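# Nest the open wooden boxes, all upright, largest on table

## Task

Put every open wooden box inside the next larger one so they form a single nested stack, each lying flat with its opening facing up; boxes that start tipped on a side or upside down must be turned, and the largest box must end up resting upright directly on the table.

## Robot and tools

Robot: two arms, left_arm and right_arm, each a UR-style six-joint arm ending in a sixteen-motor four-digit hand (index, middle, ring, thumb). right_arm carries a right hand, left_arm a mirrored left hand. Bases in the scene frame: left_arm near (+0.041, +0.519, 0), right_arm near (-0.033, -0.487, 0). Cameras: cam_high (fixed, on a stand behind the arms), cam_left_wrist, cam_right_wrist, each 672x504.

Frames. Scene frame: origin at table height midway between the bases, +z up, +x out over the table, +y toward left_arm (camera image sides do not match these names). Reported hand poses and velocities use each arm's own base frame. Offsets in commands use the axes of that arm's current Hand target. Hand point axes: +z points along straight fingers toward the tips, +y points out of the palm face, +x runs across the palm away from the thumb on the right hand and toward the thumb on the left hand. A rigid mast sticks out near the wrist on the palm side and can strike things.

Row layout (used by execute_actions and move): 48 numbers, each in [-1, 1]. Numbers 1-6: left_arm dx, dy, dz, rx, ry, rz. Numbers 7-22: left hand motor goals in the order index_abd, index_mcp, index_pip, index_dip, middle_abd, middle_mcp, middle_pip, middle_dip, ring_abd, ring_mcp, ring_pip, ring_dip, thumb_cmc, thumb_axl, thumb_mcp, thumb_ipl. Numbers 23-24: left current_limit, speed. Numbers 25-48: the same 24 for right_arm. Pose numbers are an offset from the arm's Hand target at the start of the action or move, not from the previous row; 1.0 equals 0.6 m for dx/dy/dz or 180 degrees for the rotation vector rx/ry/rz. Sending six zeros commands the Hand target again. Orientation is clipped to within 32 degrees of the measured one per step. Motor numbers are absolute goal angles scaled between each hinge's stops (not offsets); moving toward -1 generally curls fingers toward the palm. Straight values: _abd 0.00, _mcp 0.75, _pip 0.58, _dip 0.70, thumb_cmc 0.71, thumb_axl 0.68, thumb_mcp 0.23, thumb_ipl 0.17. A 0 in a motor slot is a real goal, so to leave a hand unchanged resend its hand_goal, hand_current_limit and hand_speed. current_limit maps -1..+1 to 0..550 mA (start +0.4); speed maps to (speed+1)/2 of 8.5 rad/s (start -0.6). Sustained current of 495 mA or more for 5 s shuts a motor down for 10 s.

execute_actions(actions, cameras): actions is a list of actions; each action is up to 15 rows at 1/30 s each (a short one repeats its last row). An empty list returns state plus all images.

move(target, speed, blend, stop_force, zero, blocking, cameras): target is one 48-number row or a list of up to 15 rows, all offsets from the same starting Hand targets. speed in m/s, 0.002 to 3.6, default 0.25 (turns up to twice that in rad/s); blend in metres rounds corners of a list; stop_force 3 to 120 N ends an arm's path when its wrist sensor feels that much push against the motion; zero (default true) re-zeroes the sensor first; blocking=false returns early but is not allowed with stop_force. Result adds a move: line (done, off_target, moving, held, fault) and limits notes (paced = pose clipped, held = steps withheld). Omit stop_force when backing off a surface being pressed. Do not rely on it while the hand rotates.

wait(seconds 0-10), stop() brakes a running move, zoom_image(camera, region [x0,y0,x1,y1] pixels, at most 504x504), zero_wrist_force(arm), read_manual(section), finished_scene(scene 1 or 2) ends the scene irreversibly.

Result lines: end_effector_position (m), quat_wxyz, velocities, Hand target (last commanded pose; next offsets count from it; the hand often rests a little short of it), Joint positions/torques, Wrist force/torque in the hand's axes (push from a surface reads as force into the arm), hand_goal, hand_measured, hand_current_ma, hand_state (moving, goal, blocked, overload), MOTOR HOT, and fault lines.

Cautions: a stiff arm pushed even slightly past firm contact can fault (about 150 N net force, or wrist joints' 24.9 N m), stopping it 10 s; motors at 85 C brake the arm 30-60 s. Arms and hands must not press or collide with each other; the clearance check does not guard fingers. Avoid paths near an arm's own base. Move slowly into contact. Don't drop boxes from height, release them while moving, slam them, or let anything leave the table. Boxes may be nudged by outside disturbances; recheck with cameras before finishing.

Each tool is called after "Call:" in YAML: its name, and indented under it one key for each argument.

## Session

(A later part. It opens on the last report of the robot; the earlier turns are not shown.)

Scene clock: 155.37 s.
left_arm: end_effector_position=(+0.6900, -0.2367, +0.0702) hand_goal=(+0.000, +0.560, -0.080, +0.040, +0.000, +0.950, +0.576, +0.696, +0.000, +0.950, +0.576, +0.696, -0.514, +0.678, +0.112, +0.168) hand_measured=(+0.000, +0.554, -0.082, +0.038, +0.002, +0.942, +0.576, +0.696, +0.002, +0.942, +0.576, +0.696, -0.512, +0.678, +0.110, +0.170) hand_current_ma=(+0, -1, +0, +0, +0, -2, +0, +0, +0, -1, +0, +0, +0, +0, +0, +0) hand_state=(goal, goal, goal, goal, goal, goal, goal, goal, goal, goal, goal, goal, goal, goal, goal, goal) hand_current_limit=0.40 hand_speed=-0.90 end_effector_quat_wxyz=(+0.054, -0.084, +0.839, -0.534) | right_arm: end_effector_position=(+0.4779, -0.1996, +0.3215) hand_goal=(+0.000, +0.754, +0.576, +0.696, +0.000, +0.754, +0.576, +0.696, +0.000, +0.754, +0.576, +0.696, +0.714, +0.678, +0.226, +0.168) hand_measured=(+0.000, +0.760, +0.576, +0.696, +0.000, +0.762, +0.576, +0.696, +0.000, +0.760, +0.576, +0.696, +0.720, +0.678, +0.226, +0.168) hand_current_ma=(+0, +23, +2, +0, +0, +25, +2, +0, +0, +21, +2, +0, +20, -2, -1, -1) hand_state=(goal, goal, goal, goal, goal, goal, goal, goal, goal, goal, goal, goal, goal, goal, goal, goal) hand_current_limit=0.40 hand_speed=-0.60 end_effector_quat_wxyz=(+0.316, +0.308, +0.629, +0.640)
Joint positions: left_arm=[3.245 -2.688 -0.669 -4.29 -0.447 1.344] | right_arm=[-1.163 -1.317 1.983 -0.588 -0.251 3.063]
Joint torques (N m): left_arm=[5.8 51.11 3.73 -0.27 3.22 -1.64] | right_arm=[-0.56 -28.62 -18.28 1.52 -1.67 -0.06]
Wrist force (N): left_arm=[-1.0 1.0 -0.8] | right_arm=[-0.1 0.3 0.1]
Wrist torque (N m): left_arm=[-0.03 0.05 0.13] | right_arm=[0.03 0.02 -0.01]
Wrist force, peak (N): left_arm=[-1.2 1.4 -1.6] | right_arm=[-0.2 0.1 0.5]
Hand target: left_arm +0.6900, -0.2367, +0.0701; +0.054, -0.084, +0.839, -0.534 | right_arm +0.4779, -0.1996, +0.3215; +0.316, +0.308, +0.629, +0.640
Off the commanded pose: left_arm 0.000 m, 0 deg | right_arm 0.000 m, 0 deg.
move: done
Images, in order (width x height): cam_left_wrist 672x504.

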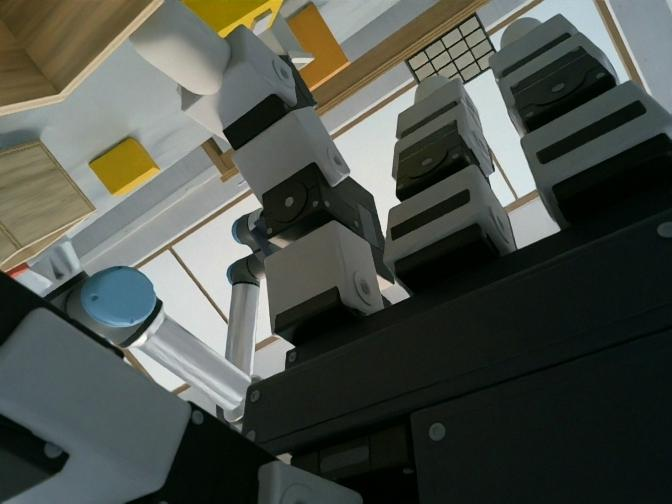

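Call:
move:
  target: [-0.0067, 0.0091, 0.0042, 0, 0, 0, 0, 0.56, -0.08, 0.04, 0, 0.95, 0.576, 0.696, 0, 0.95, 0.576, 0.696, -0.514, 0.678, 0.112, 0.168, 0.4, -0.9, 0, 0, 0, 0, 0, 0, 0, 0.754, 0.576, 0.696, 0, 0.754, 0.576, 0.696, 0, 0.754, 0.576, 0.696, 0.714, 0.678, 0.226, 0.168, 0.4, -0.6]
  speed: 0.1

Call:
move:
  target: [0, 0, 0, 0, 0, 0, 0, 0.56, -0.08, 0.04, 0, 0.95, 0.576, 0.696, 0, 0.95, 0.576, 0.696, -0.514, 0.678, -0.056, 0.168, 0.4, -0.8, 0, 0, 0, 0, 0, 0, 0, 0.754, 0.576, 0.696, 0, 0.754, 0.576, 0.696, 0, 0.754, 0.576, 0.696, 0.714, 0.678, 0.226, 0.168, 0.4, -0.6]
  speed: 0.08

Call:
move:
  target: [0, 0, 0, 0, 0, 0, 0, 0.39, -0.15, -0.02, 0, 0.95, 0.576, 0.696, 0, 0.95, 0.576, 0.696, -0.514, 0.678, -0.056, 0.168, 0.4, -0.85, 0, 0, 0, 0, 0, 0, 0, 0.754, 0.576, 0.696, 0, 0.754, 0.576, 0.696, 0, 0.754, 0.576, 0.696, 0.714, 0.678, 0.226, 0.168, 0.4, -0.6]
  speed: 0.08
  cameras: ["cam_high", "cam_left_wrist"]

Call:
zoom_image:
  camera: "cam_left_wrist"
  region: [0, 0, 260, 200]

Scene clock: 159.17 s.
left_arm: end_effector_position=(+0.6939, -0.2359, +0.0641) hand_goal=(+0.000, +0.560, -0.080, +0.040, +0.000, +0.950, +0.576, +0.696, +0.000, +0.950, +0.576, +0.696, -0.514, +0.678, +0.112, +0.168) hand_measured=(+0.000, +0.554, -0.082, +0.038, +0.002, +0.942, +0.576, +0.696, +0.002, +0.942, +0.576, +0.696, -0.512, +0.678, +0.110, +0.170) hand_current_ma=(+0, -1, +0, +0, +0, -2, +0, +0, +0, -1, +0, +0, +0, +0, +0, +0) hand_state=(goal, goal, goal, goal, goal, goal, goal, goal, goal, goal, goal, goal, goal, goal, goal, goal) hand_current_limit=0.40 hand_speed=-0.90 end_effector_quat_wxyz=(+0.054, -0.084, +0.839, -0.534) | right_arm: end_effector_position=(+0.4779, -0.1996, +0.3215) hand_goal=(+0.000, +0.754, +0.576, +0.696, +0.000, +0.754, +0.576, +0.696, +0.000, +0.754, +0.576, +0.696, +0.714, +0.678, +0.226, +0.168) hand_measured=(+0.000, +0.760, +0.576, +0.696, +0.000, +0.762, +0.576, +0.696, +0.000, +0.760, +0.576, +0.696, +0.720, +0.678, +0.226, +0.168) hand_current_ma=(+0, +23, +2, +0, +0, +25, +2, +0, +0, +21, +2, +0, +20, -2, -1, -1) hand_state=(goal, goal, goal, goal, goal, goal, goal, goal, goal, goal, goal, goal, goal, goal, goal, goal) hand_current_limit=0.40 hand_speed=-0.60 end_effector_quat_wxyz=(+0.316, +0.308, +0.629, +0.640)
Joint positions: left_arm=[3.246 -2.708 -0.646 -4.295 -0.447 1.346] | right_arm=[-1.163 -1.317 1.983 -0.588 -0.251 3.063]
Joint torques (N m): left_arm=[6.92 51.27 31.33 -4.65 3.32 1.32] | right_arm=[-0.84 -28.59 -18.42 1.63 -1.79 -0.04]
Wrist force (N): left_arm=[-0.7 1.6 -1.3] | right_arm=[-0.1 0.1 0.0]
Wrist torque (N m): left_arm=[0.08 0.00 -0.01] | right_arm=[0.02 0.02 -0.01]
Wrist force, peak (N): left_arm=[-1.0 1.7 -1.3] | right_arm=[-0.3 0.5 0.0]
Hand target: left_arm +0.6939, -0.2358, +0.0641; +0.054, -0.084, +0.839, -0.534 | right_arm +0.4779, -0.1996, +0.3215; +0.316, +0.308, +0.629, +0.640
Off the commanded pose: left_arm 0.000 m, 0 deg | right_arm 0.000 m, 0 deg.
move: done

Scene clock: 159.73 s.
left_arm: end_effector_position=(+0.6939, -0.2358, +0.0641) hand_goal=(+0.000, +0.560, -0.080, +0.040, +0.000, +0.950, +0.576, +0.696, +0.000, +0.950, +0.576, +0.696, -0.514, +0.678, -0.056, +0.168) hand_measured=(+0.000, +0.554, -0.082, +0.038, +0.002, +0.942, +0.576, +0.696, +0.002, +0.942, +0.576, +0.696, -0.512, +0.678, -0.054, +0.170) hand_current_ma=(+0, -1, +0, +0, +0, -2, +0, +0, +0, -1, +0, +0, +0, +0, +0, +0) hand_state=(goal, goal, goal, goal, goal, goal, goal, goal, goal, goal, goal, goal, goal, goal, goal, goal) hand_current_limit=0.40 hand_speed=-0.80 end_effector_quat_wxyz=(+0.054, -0.084, +0.839, -0.534) | right_arm: end_effector_position=(+0.4779, -0.1996, +0.3215) hand_goal=(+0.000, +0.754, +0.576, +0.696, +0.000, +0.754, +0.576, +0.696, +0.000, +0.754, +0.576, +0.696, +0.714, +0.678, +0.226, +0.168) hand_measured=(+0.000, +0.760, +0.576, +0.696, +0.000, +0.762, +0.576, +0.696, +0.000, +0.760, +0.576, +0.696, +0.720, +0.678, +0.226, +0.168) hand_current_ma=(+0, +23, +2, +0, +0, +25, +2, +0, +0, +21, +2, +0, +20, -2, -1, -1) hand_state=(goal, goal, goal, goal, goal, goal, goal, goal, goal, goal, goal, goal, goal, goal, goal, goal) hand_current_limit=0.40 hand_speed=-0.60 end_effector_quat_wxyz=(+0.316, +0.308, +0.629, +0.640)
Joint positions: left_arm=[3.246 -2.708 -0.646 -4.295 -0.447 1.346] | right_arm=[-1.163 -1.317 1.983 -0.588 -0.251 3.063]
Joint torques (N m): left_arm=[7.74 52.01 32.47 -4.44 3.27 1.26] | right_arm=[-0.06 -28.6 -19.18 1.78 -1.85 0.03]
Wrist force (N): left_arm=[-0.7 1.2 -1.4] | right_arm=[-0.2 0.2 0.0]
Wrist torque (N m): left_arm=[0.04 0.00 -0.01] | right_arm=[0.03 0.02 -0.01]
Wrist force, peak (N): left_arm=[-1.0 1.6 -1.4] | right_arm=[-0.4 0.5 0.1]
Hand target: left_arm +0.6939, -0.2358, +0.0641; +0.054, -0.084, +0.839, -0.534 | right_arm +0.4779, -0.1996, +0.3215; +0.316, +0.308, +0.629, +0.640
Off the commanded pose: left_arm 0.000 m, 0 deg | right_arm 0.000 m, 0 deg.
move: done

Scene clock: 160.30 s.
left_arm: end_effector_position=(+0.6939, -0.2358, +0.0641) hand_goal=(+0.000, +0.390, -0.150, -0.020, +0.000, +0.950, +0.576, +0.696, +0.000, +0.950, +0.576, +0.696, -0.514, +0.678, -0.056, +0.168) hand_measured=(+0.000, +0.446, -0.138, -0.016, +0.002, +0.942, +0.576, +0.696, +0.002, +0.942, +0.576, +0.696, -0.512, +0.678, -0.042, +0.174) hand_current_ma=(+0, +60, +3, +0, +0, -2, +0, +0, +0, -1, +0, +0, +0, +0, +6, +1) hand_state=(goal, blocked, goal, goal, goal, goal, goal, goal, goal, goal, goal, goal, goal, goal, goal, goal) hand_current_limit=0.40 hand_speed=-0.85 end_effector_quat_wxyz=(+0.054, -0.084, +0.839, -0.534) | right_arm: end_effector_position=(+0.4779, -0.1996, +0.3215) hand_goal=(+0.000, +0.754, +0.576, +0.696, +0.000, +0.754, +0.576, +0.696, +0.000, +0.754, +0.576, +0.696, +0.714, +0.678, +0.226, +0.168) hand_measured=(+0.000, +0.760, +0.576, +0.696, +0.000, +0.762, +0.576, +0.696, +0.000, +0.760, +0.576, +0.696, +0.720, +0.678, +0.226, +0.168) hand_current_ma=(+0, +23, +2, +0, +0, +25, +2, +0, +0, +21, +2, +0, +20, -2, -1, -1) hand_state=(goal, goal, goal, goal, goal, goal, goal, goal, goal, goal, goal, goal, goal, goal, goal, goal) hand_current_limit=0.40 hand_speed=-0.60 end_effector_quat_wxyz=(+0.316, +0.308, +0.629, +0.640)
Joint positions: left_arm=[3.246 -2.708 -0.646 -4.296 -0.447 1.346] | right_arm=[-1.163 -1.317 1.983 -0.588 -0.251 3.063]
Joint torques (N m): left_arm=[6.42 51.42 31.3 -4.3 2.8 1.28] | right_arm=[-0.71 -28.4 -18.09 1.76 -1.89 -0.03]
Wrist force (N): left_arm=[-0.7 -0.1 -1.3] | right_arm=[-0.2 0.1 0.1]
Wrist torque (N m): left_arm=[0.01 0.02 -0.05] | right_arm=[0.01 0.02 -0.01]
Wrist force, peak (N): left_arm=[-1.3 1.6 -1.5] | right_arm=[-0.2 0.3 -0.1]
Hand target: left_arm +0.6939, -0.2358, +0.0641; +0.054, -0.084, +0.839, -0.534 | right_arm +0.4779, -0.1996, +0.3215; +0.316, +0.308, +0.629, +0.640
Off the commanded pose: left_arm 0.000 m, 0 deg | right_arm 0.000 m, 0 deg.
move: done
Images, in order (width x height): cam_high 672x504, cam_left_wrist 672x504.

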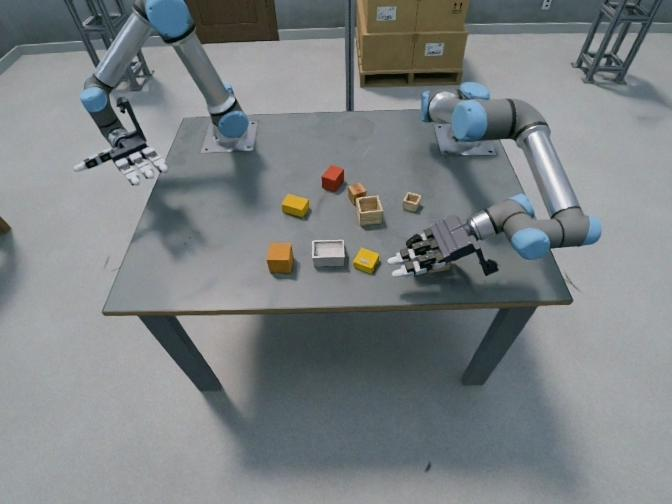

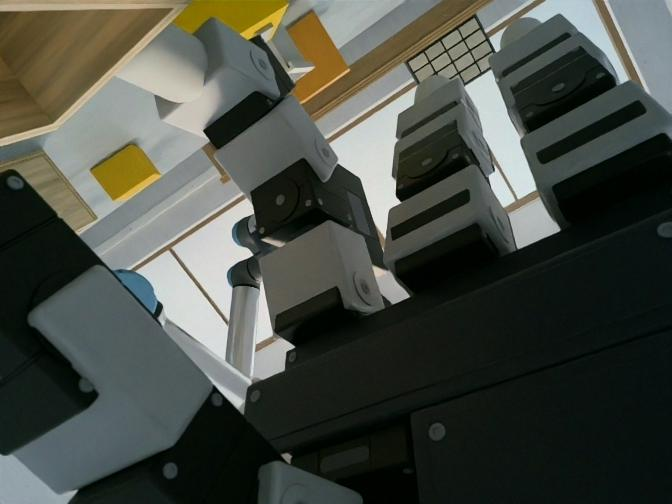

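Scaled by 1.938.

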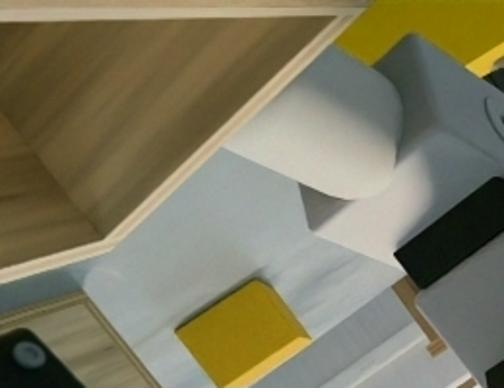

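Call:
move:
  target: [0, 0, 0, 0, 0, 0, 0, 0.50, -0.13, -0.01, 0, 0.95, 0.576, 0.696, 0, 0.95, 0.576, 0.696, -0.514, 0.678, 0.0, 0.168, 0.4, -0.85, 0, 0, 0, 0, 0, 0, 0, 0.754, 0.576, 0.696, 0, 0.754, 0.576, 0.696, 0, 0.754, 0.576, 0.696, 0.714, 0.678, 0.226, 0.168, 0.4, -0.6]
  speed: 0.08

Call:
move:
  target: [0.011, 0.003, 0.0014, 0, 0, 0, 0, 0.50, -0.13, -0.01, 0, 0.95, 0.576, 0.696, 0, 0.95, 0.576, 0.696, -0.514, 0.678, 0.0, 0.168, 0.4, -0.85, 0, 0, 0, 0, 0, 0, 0, 0.754, 0.576, 0.696, 0, 0.754, 0.576, 0.696, 0, 0.754, 0.576, 0.696, 0.714, 0.678, 0.226, 0.168, 0.4, -0.6]
  speed: 0.05

Call:
move:
  target: [0, 0, 0, 0, 0, 0, 0, 0.50, -0.13, -0.01, 0, 0.95, 0.576, 0.696, 0, 0.95, 0.576, 0.696, -0.514, 0.678, -0.056, 0.168, 0.4, -0.85, 0, 0, 0, 0, 0, 0, 0, 0.754, 0.576, 0.696, 0, 0.754, 0.576, 0.696, 0, 0.754, 0.576, 0.696, 0.714, 0.678, 0.226, 0.168, 0.4, -0.6]
  speed: 0.05

Call:
move:
  target: [0, 0, 0, 0, 0, 0, 0, 0.37, -0.15, -0.02, 0, 0.95, 0.576, 0.696, 0, 0.95, 0.576, 0.696, -0.514, 0.678, -0.08, 0.15, 0.4, -0.85, 0, 0, 0, 0, 0, 0, 0, 0.754, 0.576, 0.696, 0, 0.754, 0.576, 0.696, 0, 0.754, 0.576, 0.696, 0.714, 0.678, 0.226, 0.168, 0.4, -0.6]
  speed: 0.05
  cameras: ["cam_left_wrist"]

Call:
zoom_image:
  camera: "cam_left_wrist"
  region: [0, 0, 260, 200]

Scene clock: 163.40 s.
left_arm: end_effector_position=(+0.6939, -0.2358, +0.0641) hand_goal=(+0.000, +0.500, -0.130, -0.010, +0.000, +0.950, +0.576, +0.696, +0.000, +0.950, +0.576, +0.696, -0.514, +0.678, +0.000, +0.168) hand_measured=(+0.000, +0.484, -0.130, -0.012, +0.002, +0.942, +0.576, +0.696, +0.002, +0.942, +0.576, +0.696, -0.512, +0.678, -0.002, +0.170) hand_current_ma=(+0, -6, +0, +0, +0, -2, +0, +0, +0, -1, +0, +0, +0, +0, +0, +0) hand_state=(goal, goal, goal, goal, goal, goal, goal, goal, goal, goal, goal, goal, goal, goal, goal, goal) hand_current_limit=0.40 hand_speed=-0.85 end_effector_quat_wxyz=(+0.054, -0.084, +0.839, -0.534) | right_arm: end_effector_position=(+0.4779, -0.1996, +0.3215) hand_goal=(+0.000, +0.754, +0.576, +0.696, +0.000, +0.754, +0.576, +0.696, +0.000, +0.754, +0.576, +0.696, +0.714, +0.678, +0.226, +0.168) hand_measured=(+0.000, +0.760, +0.576, +0.696, +0.000, +0.762, +0.576, +0.696, +0.000, +0.760, +0.576, +0.696, +0.720, +0.678, +0.226, +0.168) hand_current_ma=(+0, +23, +2, +0, +0, +25, +2, +0, +0, +21, +2, +0, +20, -2, -1, -1) hand_state=(goal, goal, goal, goal, goal, goal, goal, goal, goal, goal, goal, goal, goal, goal, goal, goal) hand_current_limit=0.40 hand_speed=-0.60 end_effector_quat_wxyz=(+0.316, +0.308, +0.629, +0.640)
Joint positions: left_arm=[3.246 -2.708 -0.646 -4.296 -0.447 1.346] | right_arm=[-1.163 -1.317 1.983 -0.588 -0.251 3.063]
Joint torques (N m): left_arm=[5.43 53.33 26.04 -1.27 0.36 1] | right_arm=[-0.71 -28.11 -18.8 1.66 -1.83 0.04]
Wrist force (N): left_arm=[-0.7 1.5 -1.2] | right_arm=[-0.1 -0.1 0.0]
Wrist torque (N m): left_arm=[0.06 0.01 -0.02] | right_arm=[-0.01 0.01 -0.01]
Wrist force, peak (N): left_arm=[-0.8 1.3 -1.5] | right_arm=[-0.4 0.5 -0.1]
Hand target: left_arm +0.6939, -0.2358, +0.0641; +0.054, -0.084, +0.839, -0.534 | right_arm +0.4779, -0.1996, +0.3215; +0.316, +0.308, +0.629, +0.640
Off the commanded pose: left_arm 0.000 m, 0 deg | right_arm 0.000 m, 0 deg.
move: done

Scene clock: 164.23 s.
left_arm: end_effector_position=(+0.6875, -0.2372, +0.0621) hand_goal=(+0.000, +0.500, -0.130, -0.010, +0.000, +0.950, +0.576, +0.696, +0.000, +0.950, +0.576, +0.696, -0.514, +0.678, +0.000, +0.168) hand_measured=(+0.000, +0.484, -0.130, -0.012, +0.002, +0.942, +0.576, +0.696, +0.002, +0.942, +0.576, +0.696, -0.512, +0.678, -0.002, +0.170) hand_current_ma=(+0, -5, +0, +0, +0, -2, +0, +0, +0, -1, +0, +0, +0, +0, +0, +0) hand_state=(goal, goal, goal, goal, goal, goal, goal, goal, goal, goal, goal, goal, goal, goal, goal, goal) hand_current_limit=0.40 hand_speed=-0.85 end_effector_quat_wxyz=(+0.054, -0.084, +0.839, -0.534) | right_arm: end_effector_position=(+0.4779, -0.1996, +0.3215) hand_goal=(+0.000, +0.754, +0.576, +0.696, +0.000, +0.754, +0.576, +0.696, +0.000, +0.754, +0.576, +0.696, +0.714, +0.678, +0.226, +0.168) hand_measured=(+0.000, +0.760, +0.576, +0.696, +0.000, +0.762, +0.576, +0.696, +0.000, +0.760, +0.576, +0.696, +0.720, +0.678, +0.226, +0.168) hand_current_ma=(+0, +23, +2, +0, +0, +25, +2, +0, +0, +21, +2, +0, +20, -2, -1, -1) hand_state=(goal, goal, goal, goal, goal, goal, goal, goal, goal, goal, goal, goal, goal, goal, goal, goal) hand_current_limit=0.40 hand_speed=-0.60 end_effector_quat_wxyz=(+0.316, +0.308, +0.629, +0.640)
Joint positions: left_arm=[3.245 -2.685 -0.695 -4.267 -0.447 1.344] | right_arm=[-1.163 -1.317 1.983 -0.588 -0.251 3.063]
Joint torques (N m): left_arm=[-9.11 75.47 5.45 0.28 0.06 -1.3] | right_arm=[-0.6 -28.55 -19.07 1.56 -1.93 0]
Wrist force (N): left_arm=[-1.1 1.3 -1.2] | right_arm=[0.2 0.2 0.1]
Wrist torque (N m): left_arm=[0.06 0.03 0.15] | right_arm=[0.02 -0.02 0.02]
Wrist force, peak (N): left_arm=[-1.3 1.4 -1.2] | right_arm=[-0.4 0.1 0.1]
Hand target: left_arm +0.6875, -0.2372, +0.0621; +0.054, -0.084, +0.839, -0.534 | right_arm +0.4779, -0.1996, +0.3215; +0.316, +0.308, +0.629, +0.640
Off the commanded pose: left_arm 0.000 m, 0 deg | right_arm 0.000 m, 0 deg.
move: done

Scene clock: 164.73 s.
left_arm: end_effector_position=(+0.6875, -0.2372, +0.0621) hand_goal=(+0.000, +0.500, -0.130, -0.010, +0.000, +0.950, +0.576, +0.696, +0.000, +0.950, +0.576, +0.696, -0.514, +0.678, -0.056, +0.168) hand_measured=(+0.000, +0.484, -0.130, -0.012, +0.002, +0.942, +0.576, +0.696, +0.002, +0.942, +0.576, +0.696, -0.512, +0.678, -0.052, +0.170) hand_current_ma=(+0, -5, +0, +0, +0, -2, +0, +0, +0, -1, +0, +0, +0, +0, +1, +0) hand_state=(goal, goal, goal, goal, goal, goal, goal, goal, goal, goal, goal, goal, goal, goal, goal, goal) hand_current_limit=0.40 hand_speed=-0.85 end_effector_quat_wxyz=(+0.054, -0.084, +0.839, -0.534) | right_arm: end_effector_position=(+0.4779, -0.1996, +0.3215) hand_goal=(+0.000, +0.754, +0.576, +0.696, +0.000, +0.754, +0.576, +0.696, +0.000, +0.754, +0.576, +0.696, +0.714, +0.678, +0.226, +0.168) hand_measured=(+0.000, +0.760, +0.576, +0.696, +0.000, +0.762, +0.576, +0.696, +0.000, +0.760, +0.576, +0.696, +0.720, +0.678, +0.226, +0.168) hand_current_ma=(+0, +23, +2, +0, +0, +25, +2, +0, +0, +21, +2, +0, +20, -2, -1, -1) hand_state=(goal, goal, goal, goal, goal, goal, goal, goal, goal, goal, goal, goal, goal, goal, goal, goal) hand_current_limit=0.40 hand_speed=-0.60 end_effector_quat_wxyz=(+0.316, +0.308, +0.629, +0.640)
Joint positions: left_arm=[3.245 -2.685 -0.695 -4.266 -0.447 1.344] | right_arm=[-1.163 -1.317 1.983 -0.588 -0.251 3.063]
Joint torques (N m): left_arm=[-8.99 76.47 6.01 -0.02 0.27 -1.41] | right_arm=[-0.36 -27.77 -18.79 1.64 -2 -0.06]
Wrist force (N): left_arm=[-1.0 1.2 -1.0] | right_arm=[-0.3 -0.1 -0.1]
Wrist torque (N m): left_arm=[0.01 0.04 0.16] | right_arm=[-0.01 0.04 -0.03]
Wrist force, peak (N): left_arm=[-1.2 1.3 -1.4] | right_arm=[-0.5 0.2 0.1]
Hand target: left_arm +0.6875, -0.2372, +0.0621; +0.054, -0.084, +0.839, -0.534 | right_arm +0.4779, -0.1996, +0.3215; +0.316, +0.308, +0.629, +0.640
Off the commanded pose: left_arm 0.000 m, 0 deg | right_arm 0.000 m, 0 deg.
move: done

Scene clock: 165.23 s.
left_arm: end_effector_position=(+0.6875, -0.2372, +0.0621) hand_goal=(+0.000, +0.370, -0.150, -0.020, +0.000, +0.950, +0.576, +0.696, +0.000, +0.950, +0.576, +0.696, -0.514, +0.678, -0.080, +0.150) hand_measured=(+0.000, +0.462, -0.136, -0.016, +0.002, +0.942, +0.576, +0.696, +0.002, +0.942, +0.576, +0.696, -0.514, +0.678, -0.056, +0.162) hand_current_ma=(+0, +157, +4, +0, +0, -2, +0, +0, +0, -1, +0, +0, +0, +0, +18, +6) hand_state=(goal, blocked, goal, goal, goal, goal, goal, goal, goal, goal, goal, goal, goal, goal, blocked, goal) hand_current_limit=0.40 hand_speed=-0.85 end_effector_quat_wxyz=(+0.054, -0.084, +0.839, -0.534) | right_arm: end_effector_position=(+0.4779, -0.1996, +0.3215) hand_goal=(+0.000, +0.754, +0.576, +0.696, +0.000, +0.754, +0.576, +0.696, +0.000, +0.754, +0.576, +0.696, +0.714, +0.678, +0.226, +0.168) hand_measured=(+0.000, +0.760, +0.576, +0.696, +0.000, +0.762, +0.576, +0.696, +0.000, +0.760, +0.576, +0.696, +0.720, +0.678, +0.226, +0.168) hand_current_ma=(+0, +23, +2, +0, +0, +25, +2, +0, +0, +21, +2, +0, +20, -2, -1, -1) hand_state=(goal, goal, goal, goal, goal, goal, goal, goal, goal, goal, goal, goal, goal, goal, goal, goal) hand_current_limit=0.40 hand_speed=-0.60 end_effector_quat_wxyz=(+0.316, +0.308, +0.629, +0.640)
Joint positions: left_arm=[3.245 -2.685 -0.695 -4.266 -0.447 1.344] | right_arm=[-1.163 -1.317 1.983 -0.588 -0.251 3.063]
Joint torques (N m): left_arm=[-8.94 74.37 5.55 -0.44 0.77 -1.18] | right_arm=[-0.13 -28.03 -18.34 1.82 -2.03 0.07]
Wrist force (N): left_arm=[-1.0 -1.6 -1.1] | right_arm=[-0.2 0.1 0.1]
Wrist torque (N m): left_arm=[-0.06 0.05 0.11] | right_arm=[0.01 0.03 -0.02]
Wrist force, peak (N): left_arm=[-1.0 -1.5 -1.5] | right_arm=[-0.2 0.3 0.3]
Hand target: left_arm +0.6875, -0.2372, +0.0621; +0.054, -0.084, +0.839, -0.534 | right_arm +0.4779, -0.1996, +0.3215; +0.316, +0.308, +0.629, +0.640
Off the commanded pose: left_arm 0.000 m, 0 deg | right_arm 0.000 m, 0 deg.
move: done
Images, in order (width x height): cam_left_wrist 672x504.

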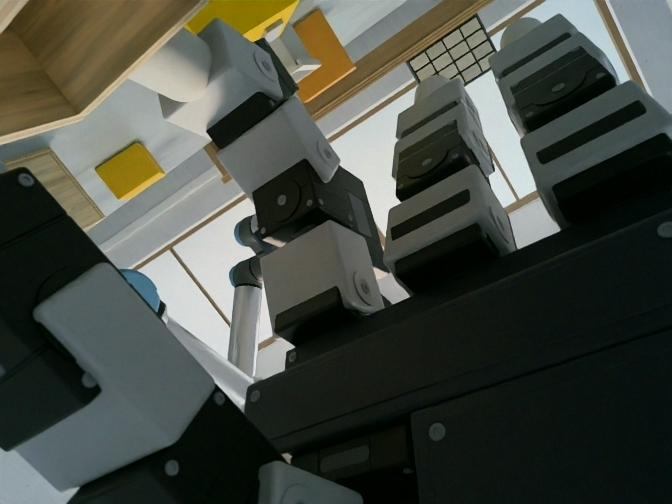

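Scaled by 1.938.

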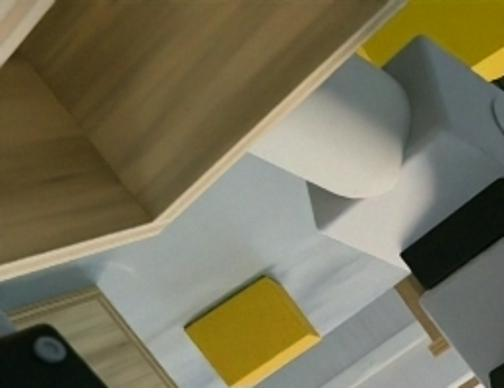

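Call:
move:
  target: [0, 0, 0, 0, 0, 0, 0, 0.27, -0.19, -0.06, 0, 0.95, 0.576, 0.696, 0, 0.95, 0.576, 0.696, -0.514, 0.678, -0.16, 0.12, 0.4, -0.85, 0, 0, 0, 0, 0, 0, 0, 0.754, 0.576, 0.696, 0, 0.754, 0.576, 0.696, 0, 0.754, 0.576, 0.696, 0.714, 0.678, 0.226, 0.168, 0.4, -0.6]
  speed: 0.05

Call:
move:
  target: [0, -0.0302, -0.0141, 0, 0, 0, 0, 0.27, -0.19, -0.06, 0, 0.95, 0.576, 0.696, 0, 0.95, 0.576, 0.696, -0.514, 0.678, -0.16, 0.12, 0.4, -0.85, 0, 0, 0, 0, 0, 0, 0, 0.754, 0.576, 0.696, 0, 0.754, 0.576, 0.696, 0, 0.754, 0.576, 0.696, 0.714, 0.678, 0.226, 0.168, 0.4, -0.6]
  speed: 0.05
  cameras: ["cam_high", "cam_left_wrist"]

Call:
zoom_image:
  camera: "cam_left_wrist"
  region: [0, 0, 260, 200]

Call:
zoom_image:
  camera: "cam_high"
  region: [390, 190, 490, 290]

Scene clock: 167.43 s.
left_arm: end_effector_position=(+0.6875, -0.2372, +0.0621) hand_goal=(+0.000, +0.270, -0.190, -0.060, +0.000, +0.950, +0.576, +0.696, +0.000, +0.950, +0.576, +0.696, -0.514, +0.678, -0.160, +0.120) hand_measured=(+0.000, +0.458, -0.136, -0.026, +0.002, +0.942, +0.576, +0.696, +0.002, +0.942, +0.576, +0.696, -0.514, +0.678, -0.058, +0.162) hand_current_ma=(+0, +385, +52, +21, +0, -2, +0, +0, +0, -1, +0, +0, +0, +0, +277, +56) hand_state=(goal, blocked, blocked, blocked, goal, goal, goal, goal, goal, goal, goal, goal, goal, goal, blocked, blocked) hand_current_limit=0.40 hand_speed=-0.85 end_effector_quat_wxyz=(+0.054, -0.084, +0.839, -0.534) | right_arm: end_effector_position=(+0.4779, -0.1996, +0.3215) hand_goal=(+0.000, +0.754, +0.576, +0.696, +0.000, +0.754, +0.576, +0.696, +0.000, +0.754, +0.576, +0.696, +0.714, +0.678, +0.226, +0.168) hand_measured=(+0.000, +0.760, +0.576, +0.696, +0.000, +0.762, +0.576, +0.696, +0.000, +0.760, +0.576, +0.696, +0.720, +0.678, +0.226, +0.168) hand_current_ma=(+0, +23, +2, +0, +0, +25, +2, +0, +0, +21, +2, +0, +20, -2, -1, -1) hand_state=(goal, goal, goal, goal, goal, goal, goal, goal, goal, goal, goal, goal, goal, goal, goal, goal) hand_current_limit=0.40 hand_speed=-0.60 end_effector_quat_wxyz=(+0.316, +0.308, +0.629, +0.640)
Joint positions: left_arm=[3.245 -2.685 -0.695 -4.266 -0.447 1.344] | right_arm=[-1.163 -1.317 1.983 -0.588 -0.251 3.063]
Joint torques (N m): left_arm=[-5.39 58.8 6.04 -1.6 1.9 0.33] | right_arm=[-0.16 -28.12 -18.9 1.76 -2.02 0.03]
Wrist force (N): left_arm=[-0.7 0.3 -1.5] | right_arm=[-0.1 0.1 0.0]
Wrist torque (N m): left_arm=[-0.07 0.00 0.17] | right_arm=[0.01 0.02 -0.01]
Wrist force, peak (N): left_arm=[-1.0 -1.6 -1.8] | right_arm=[0.0 0.4 0.4]
Hand target: left_arm +0.6875, -0.2372, +0.0621; +0.054, -0.084, +0.839, -0.534 | right_arm +0.4779, -0.1996, +0.3215; +0.316, +0.308, +0.629, +0.640
Off the commanded pose: left_arm 0.000 m, 0 deg | right_arm 0.000 m, 0 deg.
move: done

Scene clock: 168.27 s.
left_arm: end_effector_position=(+0.6874, -0.2372, +0.0821) hand_goal=(+0.000, +0.270, -0.190, -0.060, +0.000, +0.950, +0.576, +0.696, +0.000, +0.950, +0.576, +0.696, -0.514, +0.678, -0.160, +0.120) hand_measured=(+0.000, +0.458, -0.136, -0.026, +0.002, +0.942, +0.576, +0.696, +0.002, +0.942, +0.576, +0.696, -0.516, +0.678, -0.058, +0.162) hand_current_ma=(+0, +385, +52, +21, +0, -2, +0, +0, +0, -1, +0, +0, +0, +0, +277, +56) hand_state=(goal, blocked, blocked, blocked, goal, goal, goal, goal, goal, goal, goal, goal, goal, goal, blocked, blocked) hand_current_limit=0.40 hand_speed=-0.85 end_effector_quat_wxyz=(+0.054, -0.084, +0.839, -0.534) | right_arm: end_effector_position=(+0.4779, -0.1996, +0.3215) hand_goal=(+0.000, +0.754, +0.576, +0.696, +0.000, +0.754, +0.576, +0.696, +0.000, +0.754, +0.576, +0.696, +0.714, +0.678, +0.226, +0.168) hand_measured=(+0.000, +0.760, +0.576, +0.696, +0.000, +0.762, +0.576, +0.696, +0.000, +0.760, +0.576, +0.696, +0.720, +0.678, +0.226, +0.168) hand_current_ma=(+0, +23, +2, +0, +0, +25, +2, +0, +0, +21, +2, +0, +20, -2, -1, -1) hand_state=(goal, goal, goal, goal, goal, goal, goal, goal, goal, goal, goal, goal, goal, goal, goal, goal) hand_current_limit=0.40 hand_speed=-0.60 end_effector_quat_wxyz=(+0.316, +0.308, +0.629, +0.640)
Joint positions: left_arm=[3.245 -2.669 -0.676 -4.302 -0.447 1.343] | right_arm=[-1.163 -1.317 1.983 -0.588 -0.251 3.063]
Joint torques (N m): left_arm=[-7.25 76.54 29.66 -4.68 2.2 1.05] | right_arm=[-0.57 -27.85 -19.4 1.74 -2 0.1]
Wrist force (N): left_arm=[-1.2 1.6 -0.8] | right_arm=[-0.2 0.0 0.1]
Wrist torque (N m): left_arm=[0.03 0.07 0.13] | right_arm=[-0.01 0.02 -0.02]
Wrist force, peak (N): left_arm=[-0.8 2.2 -0.8] | right_arm=[-0.2 0.3 -0.3]
Hand target: left_arm +0.6875, -0.2372, +0.0821; +0.054, -0.084, +0.839, -0.534 | right_arm +0.4779, -0.1996, +0.3215; +0.316, +0.308, +0.629, +0.640
Off the commanded pose: left_arm 0.000 m, 0 deg | right_arm 0.000 m, 0 deg.
move: done
Images, in order (width x height): cam_high 672x504, cam_left_wrist 672x504.

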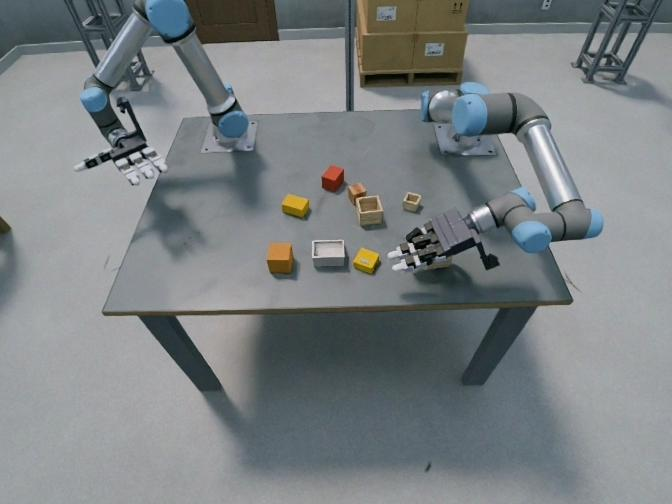

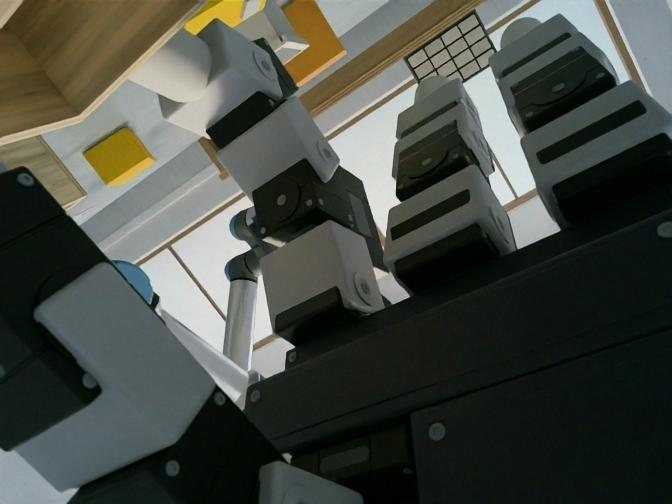

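Scaled by 1.938.

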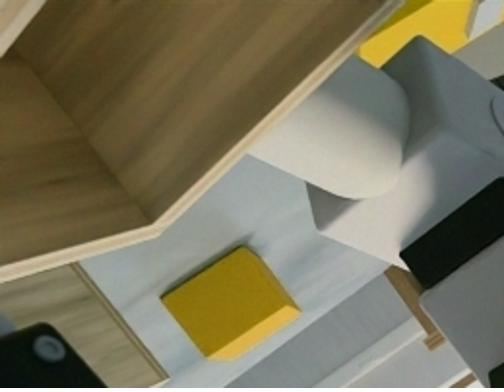

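Scaled by 5.040.

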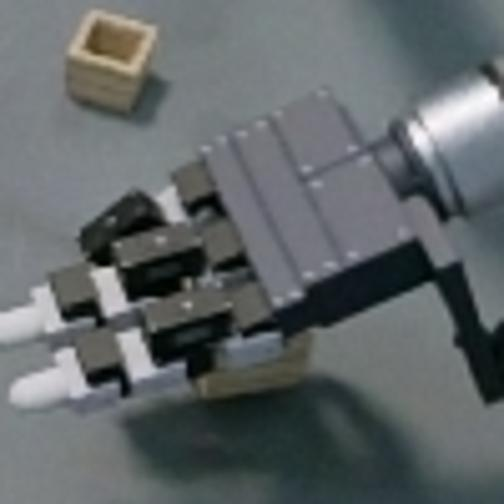

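Call:
move:
  target:
    - [0, -0.1057, -0.0493, 0, 0, 0, 0, 0.27, -0.19, -0.06, 0, 0.95, 0.576, 0.696, 0, 0.95, 0.576, 0.696, -0.514, 0.678, -0.16, 0.12, 0.4, -0.85, 0, 0, 0, 0, 0, 0, 0, 0.754, 0.576, 0.696, 0, 0.754, 0.576, 0.696, 0, 0.754, 0.576, 0.696, 0.714, 0.678, 0.226, 0.168, 0.4, -0.6]
    - [0.4105, -0.1965, 0.2047, 0, 0, 0, 0, 0.27, -0.19, -0.06, 0, 0.95, 0.576, 0.696, 0, 0.95, 0.576, 0.696, -0.514, 0.678, -0.16, 0.12, 0.4, -0.85, 0, 0, 0, 0, 0, 0, 0, 0.754, 0.576, 0.696, 0, 0.754, 0.576, 0.696, 0, 0.754, 0.576, 0.696, 0.714, 0.678, 0.226, 0.168, 0.4, -0.6]
  speed: 0.2
  blend: [0.03, 0]
  cameras: ["cam_high", "cam_left_wrist"]

Call:
zoom_image:
  camera: "cam_left_wrist"
  region: [0, 0, 260, 200]

Call:
zoom_image:
  camera: "cam_high"
  region: [320, 150, 440, 250]

Scene clock: 176.03 s.
left_arm: end_effector_position=(+0.4782, -0.4442, +0.1367) hand_goal=(+0.000, +0.270, -0.190, -0.060, +0.000, +0.950, +0.576, +0.696, +0.000, +0.950, +0.576, +0.696, -0.514, +0.678, -0.160, +0.120) hand_measured=(+0.000, +0.458, -0.136, -0.026, +0.002, +0.942, +0.576, +0.696, +0.002, +0.942, +0.576, +0.696, -0.516, +0.678, -0.058, +0.162) hand_current_ma=(+0, +385, +52, +21, +0, -2, +0, +0, +0, -2, +0, +0, +0, +0, +277, +56) hand_state=(goal, blocked, blocked, blocked, goal, goal, goal, goal, goal, goal, goal, goal, goal, goal, blocked, blocked) hand_current_limit=0.40 hand_speed=-0.85 end_effector_quat_wxyz=(+0.054, -0.084, +0.839, -0.534) | right_arm: end_effector_position=(+0.4779, -0.1996, +0.3215) hand_goal=(+0.000, +0.754, +0.576, +0.696, +0.000, +0.754, +0.576, +0.696, +0.000, +0.754, +0.576, +0.696, +0.714, +0.678, +0.226, +0.168) hand_measured=(+0.000, +0.760, +0.576, +0.696, +0.000, +0.762, +0.576, +0.696, +0.000, +0.760, +0.576, +0.696, +0.720, +0.678, +0.226, +0.168) hand_current_ma=(+0, +23, +2, +0, +0, +25, +2, +0, +0, +21, +2, +0, +20, -2, -1, -1) hand_state=(goal, goal, goal, goal, goal, goal, goal, goal, goal, goal, goal, goal, goal, goal, goal, goal) hand_current_limit=0.40 hand_speed=-0.60 end_effector_quat_wxyz=(+0.316, +0.308, +0.629, +0.640)
Joint positions: left_arm=[2.864 -2.135 -1.374 -3.567 -0.636 0.686] | right_arm=[-1.163 -1.317 1.983 -0.588 -0.251 3.063]
Joint torques (N m): left_arm=[-9.2 59.33 5.68 1.17 -0.52 -1.5] | right_arm=[-0.12 -27.97 -19.39 1.74 -2.05 -0.08]
Wrist force (N): left_arm=[-0.8 1.9 -0.9] | right_arm=[-0.1 0.0 -0.1]
Wrist torque (N m): left_arm=[0.10 0.01 0.13] | right_arm=[0.01 0.02 -0.01]
Wrist force, peak (N): left_arm=[-1.0 3.2 -0.2] | right_arm=[-0.7 0.1 0.0]
Hand target: left_arm +0.4782, -0.4442, +0.1367; +0.054, -0.084, +0.839, -0.534 | right_arm +0.4779, -0.1996, +0.3215; +0.316, +0.308, +0.629, +0.640
Off the commanded pose: left_arm 0.000 m, 0 deg | right_arm 0.000 m, 0 deg.
move: done
Images, in order (width x height): cam_high 672x504, cam_left_wrist 672x504.

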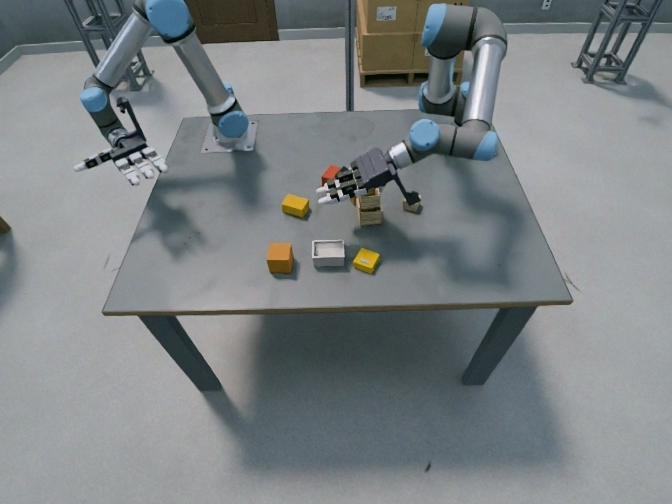

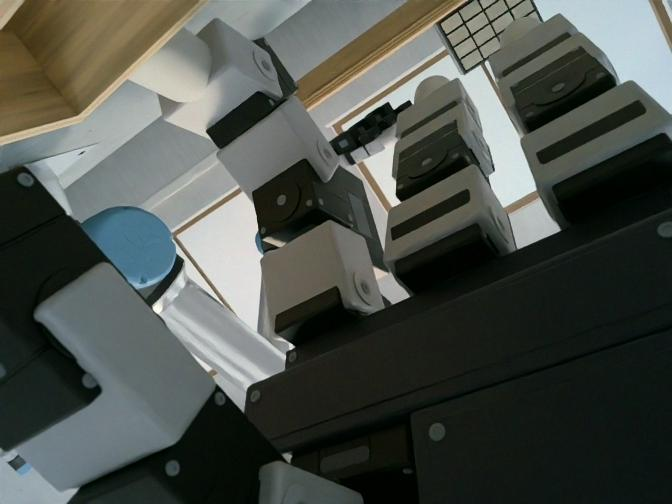

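Scaled by 1.938.

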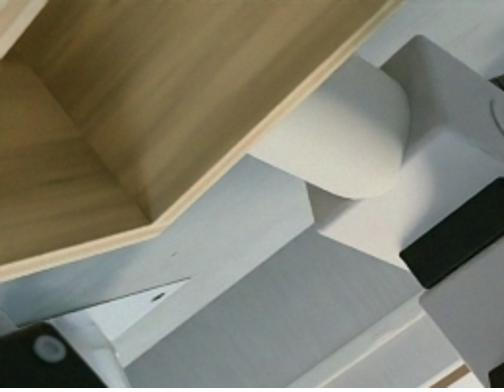

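Scaled by 4.200.

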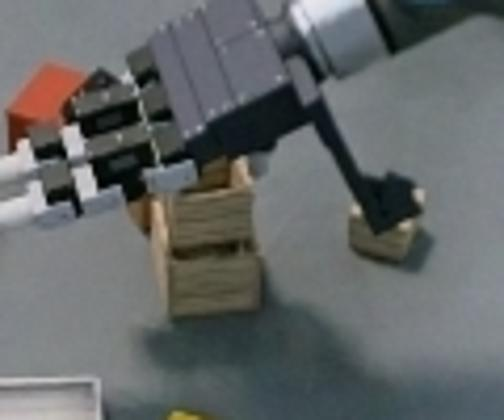

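Call:
zoom_image:
  camera: "cam_high"
  region: [345, 180, 395, 230]

Scaled by 10.080.

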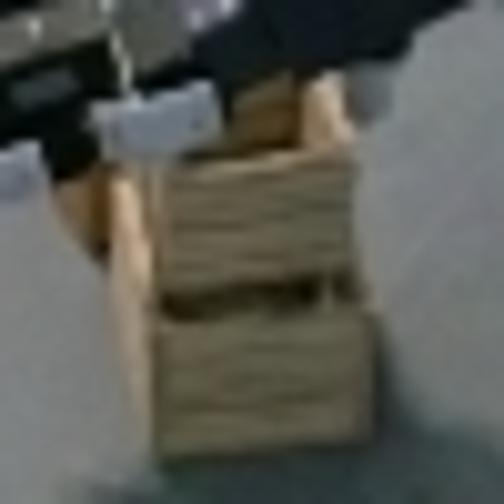

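Call:
zoom_image:
  camera: "cam_high"
  region: [356, 194, 386, 218]

Scaled by 16.800.

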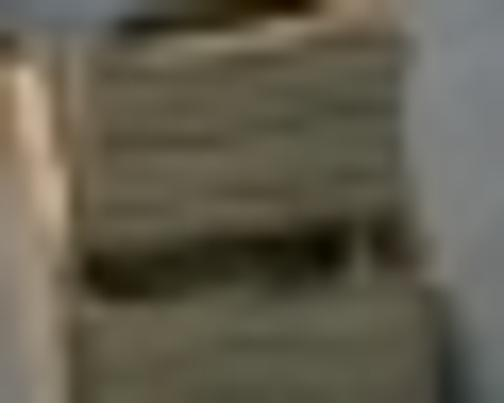

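Call:
move:
  target: [0, 0.013, 0.006, 0, 0, 0, 0, 0.27, -0.19, -0.06, 0, 0.95, 0.576, 0.696, 0, 0.95, 0.576, 0.696, -0.514, 0.678, -0.16, 0.12, 0.4, -0.85, 0, 0, 0, 0, 0, 0, 0, 0.754, 0.576, 0.696, 0, 0.754, 0.576, 0.696, 0, 0.754, 0.576, 0.696, 0.714, 0.678, 0.226, 0.168, 0.4, -0.6]
  speed: 0.03
  stop_force: 4
  cameras: ["cam_high"]

Call:
zoom_image:
  camera: "cam_high"
  region: [356, 194, 386, 218]

Scene clock: 182.77 s.
left_arm: end_effector_position=(+0.4782, -0.4442, +0.1281) hand_goal=(+0.000, +0.270, -0.190, -0.060, +0.000, +0.950, +0.576, +0.696, +0.000, +0.950, +0.576, +0.696, -0.514, +0.678, -0.160, +0.120) hand_measured=(+0.000, +0.458, -0.136, -0.026, +0.002, +0.942, +0.576, +0.696, +0.002, +0.942, +0.576, +0.696, -0.516, +0.678, -0.058, +0.162) hand_current_ma=(+0, +385, +52, +21, +0, -2, +0, +0, +0, -2, +0, +0, +0, +0, +277, +56) hand_state=(goal, blocked, blocked, blocked, goal, goal, goal, goal, goal, goal, goal, goal, goal, goal, blocked, blocked) hand_current_limit=0.40 hand_speed=-0.85 end_effector_quat_wxyz=(+0.054, -0.084, +0.839, -0.534) | right_arm: end_effector_position=(+0.4779, -0.1996, +0.3215) hand_goal=(+0.000, +0.754, +0.576, +0.696, +0.000, +0.754, +0.576, +0.696, +0.000, +0.754, +0.576, +0.696, +0.714, +0.678, +0.226, +0.168) hand_measured=(+0.000, +0.760, +0.576, +0.696, +0.000, +0.762, +0.576, +0.696, +0.000, +0.760, +0.576, +0.696, +0.720, +0.678, +0.226, +0.168) hand_current_ma=(+0, +23, +2, +0, +0, +25, +2, +0, +0, +21, +2, +0, +20, -2, -1, -1) hand_state=(goal, goal, goal, goal, goal, goal, goal, goal, goal, goal, goal, goal, goal, goal, goal, goal) hand_current_limit=0.40 hand_speed=-0.60 end_effector_quat_wxyz=(+0.316, +0.308, +0.629, +0.640)
Joint positions: left_arm=[2.864 -2.142 -1.385 -3.548 -0.636 0.686] | right_arm=[-1.163 -1.317 1.983 -0.588 -0.251 3.063]
Joint torques (N m): left_arm=[6.17 34.57 5.79 1.24 2.66 -0.05] | right_arm=[-0.46 -28.28 -19.56 1.83 -2.23 -0.08]
Wrist force (N): left_arm=[-1.0 1.7 -0.8] | right_arm=[0.0 0.1 -0.1]
Wrist torque (N m): left_arm=[0.05 0.04 0.12] | right_arm=[0.03 0.00 0.01]
Wrist force, peak (N): left_arm=[-1.1 2.3 -0.9] | right_arm=[-0.6 0.1 0.1]
Hand target: left_arm +0.4782, -0.4442, +0.1281; +0.054, -0.084, +0.839, -0.534 | right_arm +0.4779, -0.1996, +0.3215; +0.316, +0.308, +0.629, +0.640
Off the commanded pose: left_arm 0.000 m, 0 deg | right_arm 0.000 m, 0 deg.
move: done
Images, in order (width x height): cam_high 672x504.

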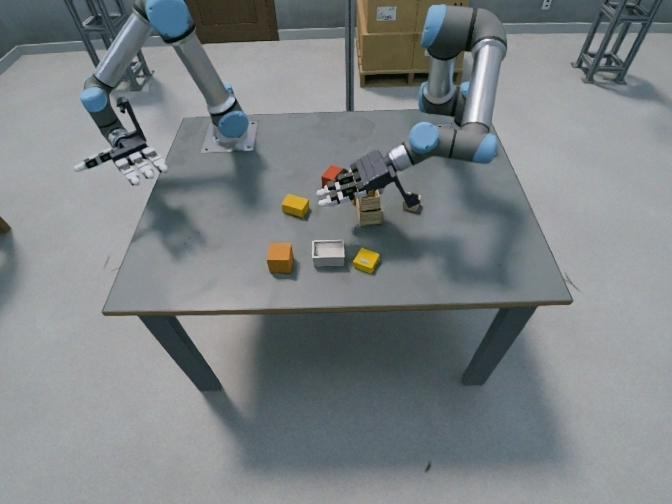

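Scaled by 16.800.

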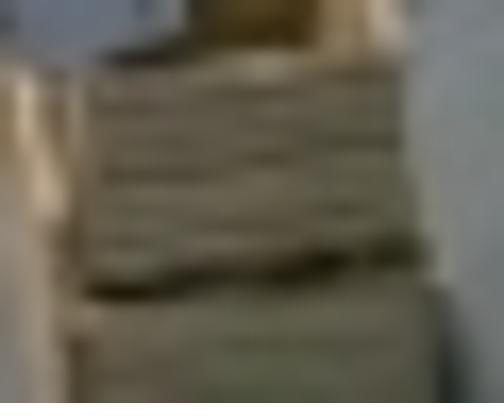

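Call:
move:
  target: [0.0088, 0.0032, -0.007, 0, 0, 0, 0, 0.27, -0.19, -0.06, 0, 0.95, 0.576, 0.696, 0, 0.95, 0.576, 0.696, -0.514, 0.678, -0.16, 0.12, 0.4, -0.85, 0, 0, 0, 0, 0, 0, 0, 0.754, 0.576, 0.696, 0, 0.754, 0.576, 0.696, 0, 0.754, 0.576, 0.696, 0.714, 0.678, 0.226, 0.168, 0.4, -0.6]
  speed: 0.03
  cameras: ["cam_high", "cam_left_wrist"]

Call:
zoom_image:
  camera: "cam_high"
  region: [356, 194, 386, 218]

Call:
zoom_image:
  camera: "cam_left_wrist"
  region: [0, 0, 260, 200]

Scene clock: 185.43 s.
left_arm: end_effector_position=(+0.4721, -0.4407, +0.1281) hand_goal=(+0.000, +0.270, -0.190, -0.060, +0.000, +0.950, +0.576, +0.696, +0.000, +0.950, +0.576, +0.696, -0.514, +0.678, -0.160, +0.120) hand_measured=(+0.000, +0.458, -0.136, -0.026, +0.002, +0.942, +0.576, +0.696, +0.002, +0.942, +0.576, +0.696, -0.516, +0.678, -0.058, +0.162) hand_current_ma=(+0, +385, +52, +21, +0, -2, +0, +0, +0, -2, +0, +0, +0, +0, +277, +56) hand_state=(goal, blocked, blocked, blocked, goal, goal, goal, goal, goal, goal, goal, goal, goal, goal, blocked, blocked) hand_current_limit=0.40 hand_speed=-0.85 end_effector_quat_wxyz=(+0.054, -0.084, +0.839, -0.534) | right_arm: end_effector_position=(+0.4779, -0.1996, +0.3215) hand_goal=(+0.000, +0.754, +0.576, +0.696, +0.000, +0.754, +0.576, +0.696, +0.000, +0.754, +0.576, +0.696, +0.714, +0.678, +0.226, +0.168) hand_measured=(+0.000, +0.760, +0.576, +0.696, +0.000, +0.762, +0.576, +0.696, +0.000, +0.760, +0.576, +0.696, +0.720, +0.678, +0.226, +0.168) hand_current_ma=(+0, +23, +2, +0, +0, +25, +2, +0, +0, +21, +2, +0, +20, -2, -1, -1) hand_state=(goal, goal, goal, goal, goal, goal, goal, goal, goal, goal, goal, goal, goal, goal, goal, goal) hand_current_limit=0.40 hand_speed=-0.60 end_effector_quat_wxyz=(+0.316, +0.308, +0.629, +0.640)
Joint positions: left_arm=[2.868 -2.127 -1.41 -3.541 -0.634 0.69] | right_arm=[-1.163 -1.317 1.983 -0.588 -0.251 3.063]
Joint torques (N m): left_arm=[7.73 59.87 6.33 1.2 2.88 1.28] | right_arm=[0.52 -27.68 -18.6 1.81 -2.21 0]
Wrist force (N): left_arm=[-1.1 1.9 -0.9] | right_arm=[-0.3 0.1 0.1]
Wrist torque (N m): left_arm=[0.11 0.05 -0.07] | right_arm=[0.01 0.04 -0.02]
Wrist force, peak (N): left_arm=[-1.2 2.2 -0.9] | right_arm=[-0.5 0.3 -0.2]
Hand target: left_arm +0.4721, -0.4407, +0.1281; +0.054, -0.084, +0.839, -0.534 | right_arm +0.4779, -0.1996, +0.3215; +0.316, +0.308, +0.629, +0.640
Off the commanded pose: left_arm 0.000 m, 0 deg | right_arm 0.000 m, 0 deg.
move: done
Images, in order (width x height): cam_high 672x504, cam_left_wrist 672x504.

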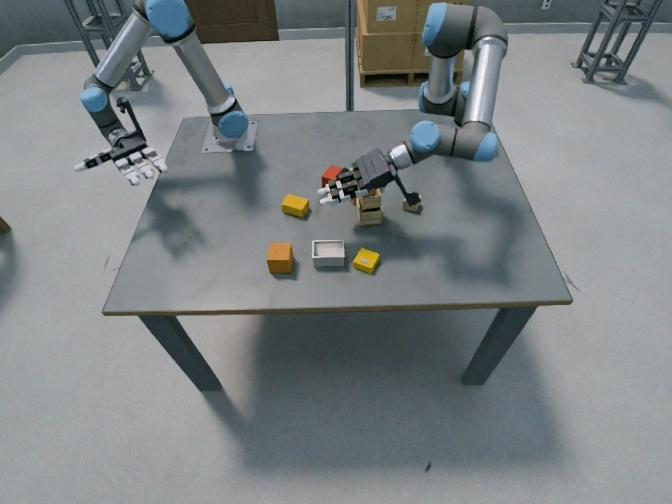

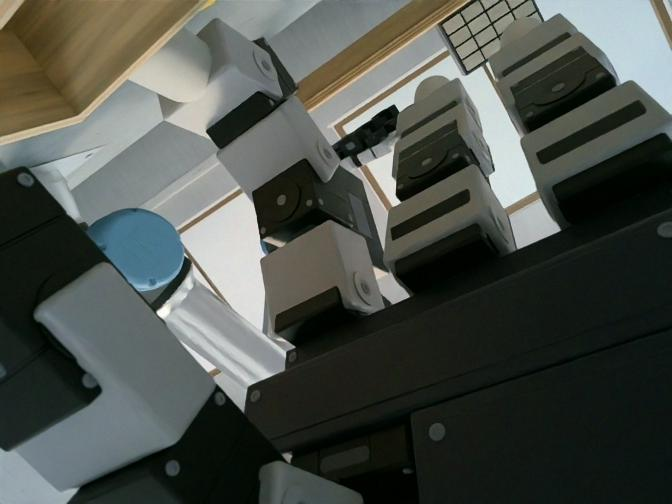

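Scaled by 16.800.

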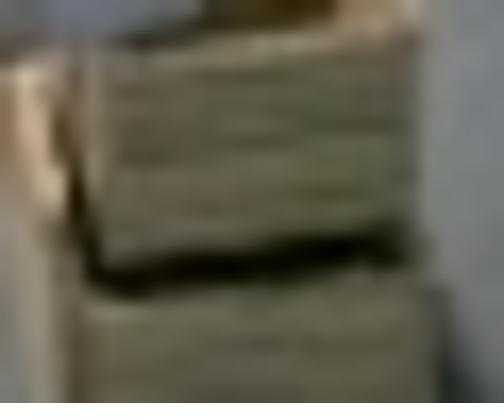

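Scaled by 1.938.

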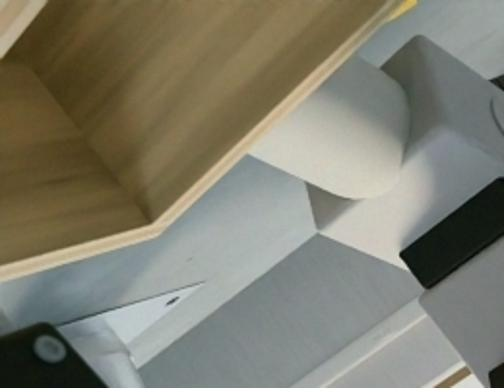

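Call:
move:
  target: [0, 0.0498, 0.0232, 0, 0, 0, 0, 0.27, -0.19, -0.06, 0, 0.95, 0.576, 0.696, 0, 0.95, 0.576, 0.696, -0.514, 0.678, -0.16, 0.12, 0.4, -0.85, 0, 0, 0, 0, 0, 0, 0, 0.754, 0.576, 0.696, 0, 0.754, 0.576, 0.696, 0, 0.754, 0.576, 0.696, 0.714, 0.678, 0.226, 0.168, 0.4, -0.6]
  speed: 0.015
  stop_force: 3
  cameras: ["cam_high", "cam_left_wrist"]

Call:
zoom_image:
  camera: "cam_high"
  region: [356, 194, 386, 218]

Call:
zoom_image:
  camera: "cam_left_wrist"
  region: [0, 0, 260, 200]

Scene clock: 188.10 s.
left_arm: end_effector_position=(+0.4721, -0.4407, +0.1226) hand_goal=(+0.000, +0.270, -0.190, -0.060, +0.000, +0.950, +0.576, +0.696, +0.000, +0.950, +0.576, +0.696, -0.514, +0.678, -0.160, +0.120) hand_measured=(+0.000, +0.458, -0.136, -0.034, +0.002, +0.942, +0.576, +0.696, +0.002, +0.942, +0.576, +0.696, -0.518, +0.678, -0.058, +0.162) hand_current_ma=(+0, +385, +52, +13, +0, -2, +0, +0, +0, -2, +0, +0, +0, +0, +276, +56) hand_state=(goal, blocked, blocked, blocked, goal, goal, goal, goal, goal, goal, goal, goal, goal, goal, blocked, blocked) hand_current_limit=0.40 hand_speed=-0.85 end_effector_quat_wxyz=(+0.054, -0.084, +0.839, -0.534) | right_arm: end_effector_position=(+0.4779, -0.1996, +0.3215) hand_goal=(+0.000, +0.754, +0.576, +0.696, +0.000, +0.754, +0.576, +0.696, +0.000, +0.754, +0.576, +0.696, +0.714, +0.678, +0.226, +0.168) hand_measured=(+0.000, +0.760, +0.576, +0.696, +0.000, +0.762, +0.576, +0.696, +0.000, +0.760, +0.576, +0.696, +0.720, +0.678, +0.226, +0.168) hand_current_ma=(+0, +23, +2, +0, +0, +25, +2, +0, +0, +21, +2, +0, +20, -2, -1, -1) hand_state=(goal, goal, goal, goal, goal, goal, goal, goal, goal, goal, goal, goal, goal, goal, goal, goal) hand_current_limit=0.40 hand_speed=-0.60 end_effector_quat_wxyz=(+0.316, +0.308, +0.629, +0.640)
Joint positions: left_arm=[2.868 -2.132 -1.417 -3.529 -0.634 0.69] | right_arm=[-1.163 -1.317 1.983 -0.588 -0.251 3.063]
Joint torques (N m): left_arm=[5.56 59.69 31.46 -3.22 -0.5 0.8] | right_arm=[-0.09 -27.61 -19.06 1.72 -2.18 0.13]
Wrist force (N): left_arm=[-0.9 2.2 -0.9] | right_arm=[-0.2 0.1 0.0]
Wrist torque (N m): left_arm=[0.14 0.04 -0.07] | right_arm=[0.02 0.03 -0.02]
Wrist force, peak (N): left_arm=[-1.5 -3.1 -1.6] | right_arm=[-0.2 0.6 0.1]
Hand target: left_arm +0.4721, -0.4407, +0.1226; +0.054, -0.084, +0.839, -0.534 (not the last commanded pose) | right_arm +0.4779, -0.1996, +0.3215; +0.316, +0.308, +0.629, +0.640
Off the commanded pose: left_arm 0.027 m, 0 deg | right_arm 0.000 m, 0 deg.
move: contact (left_arm)
Images, in order (width x height): cam_high 672x504, cam_left_wrist 672x504.

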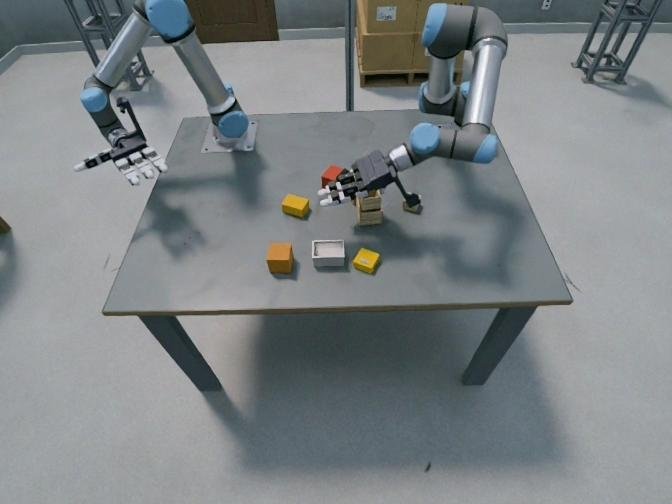

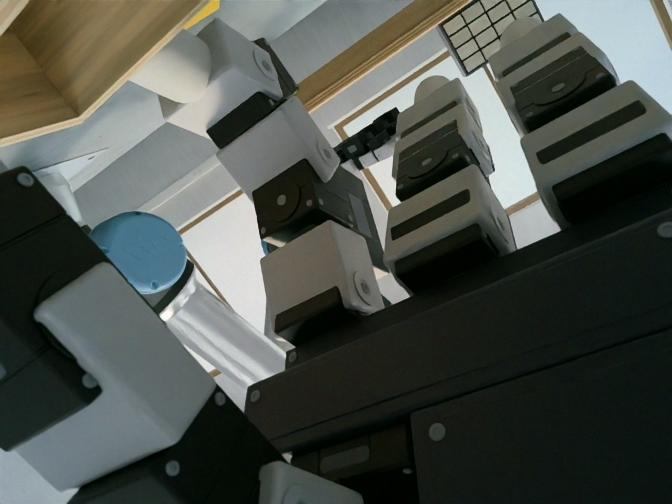

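Scaled by 16.800.

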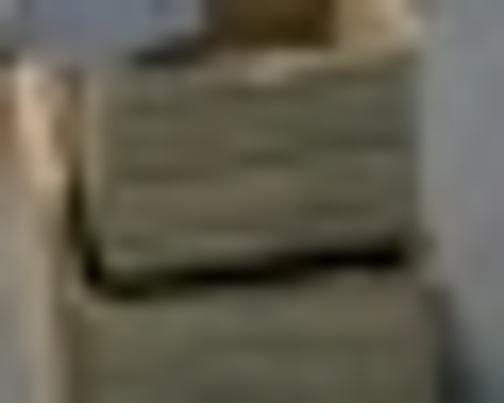

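Scaled by 1.938.

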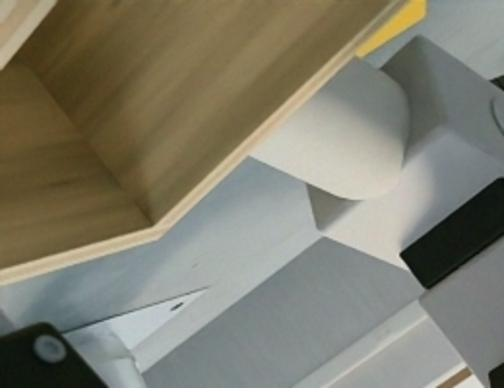

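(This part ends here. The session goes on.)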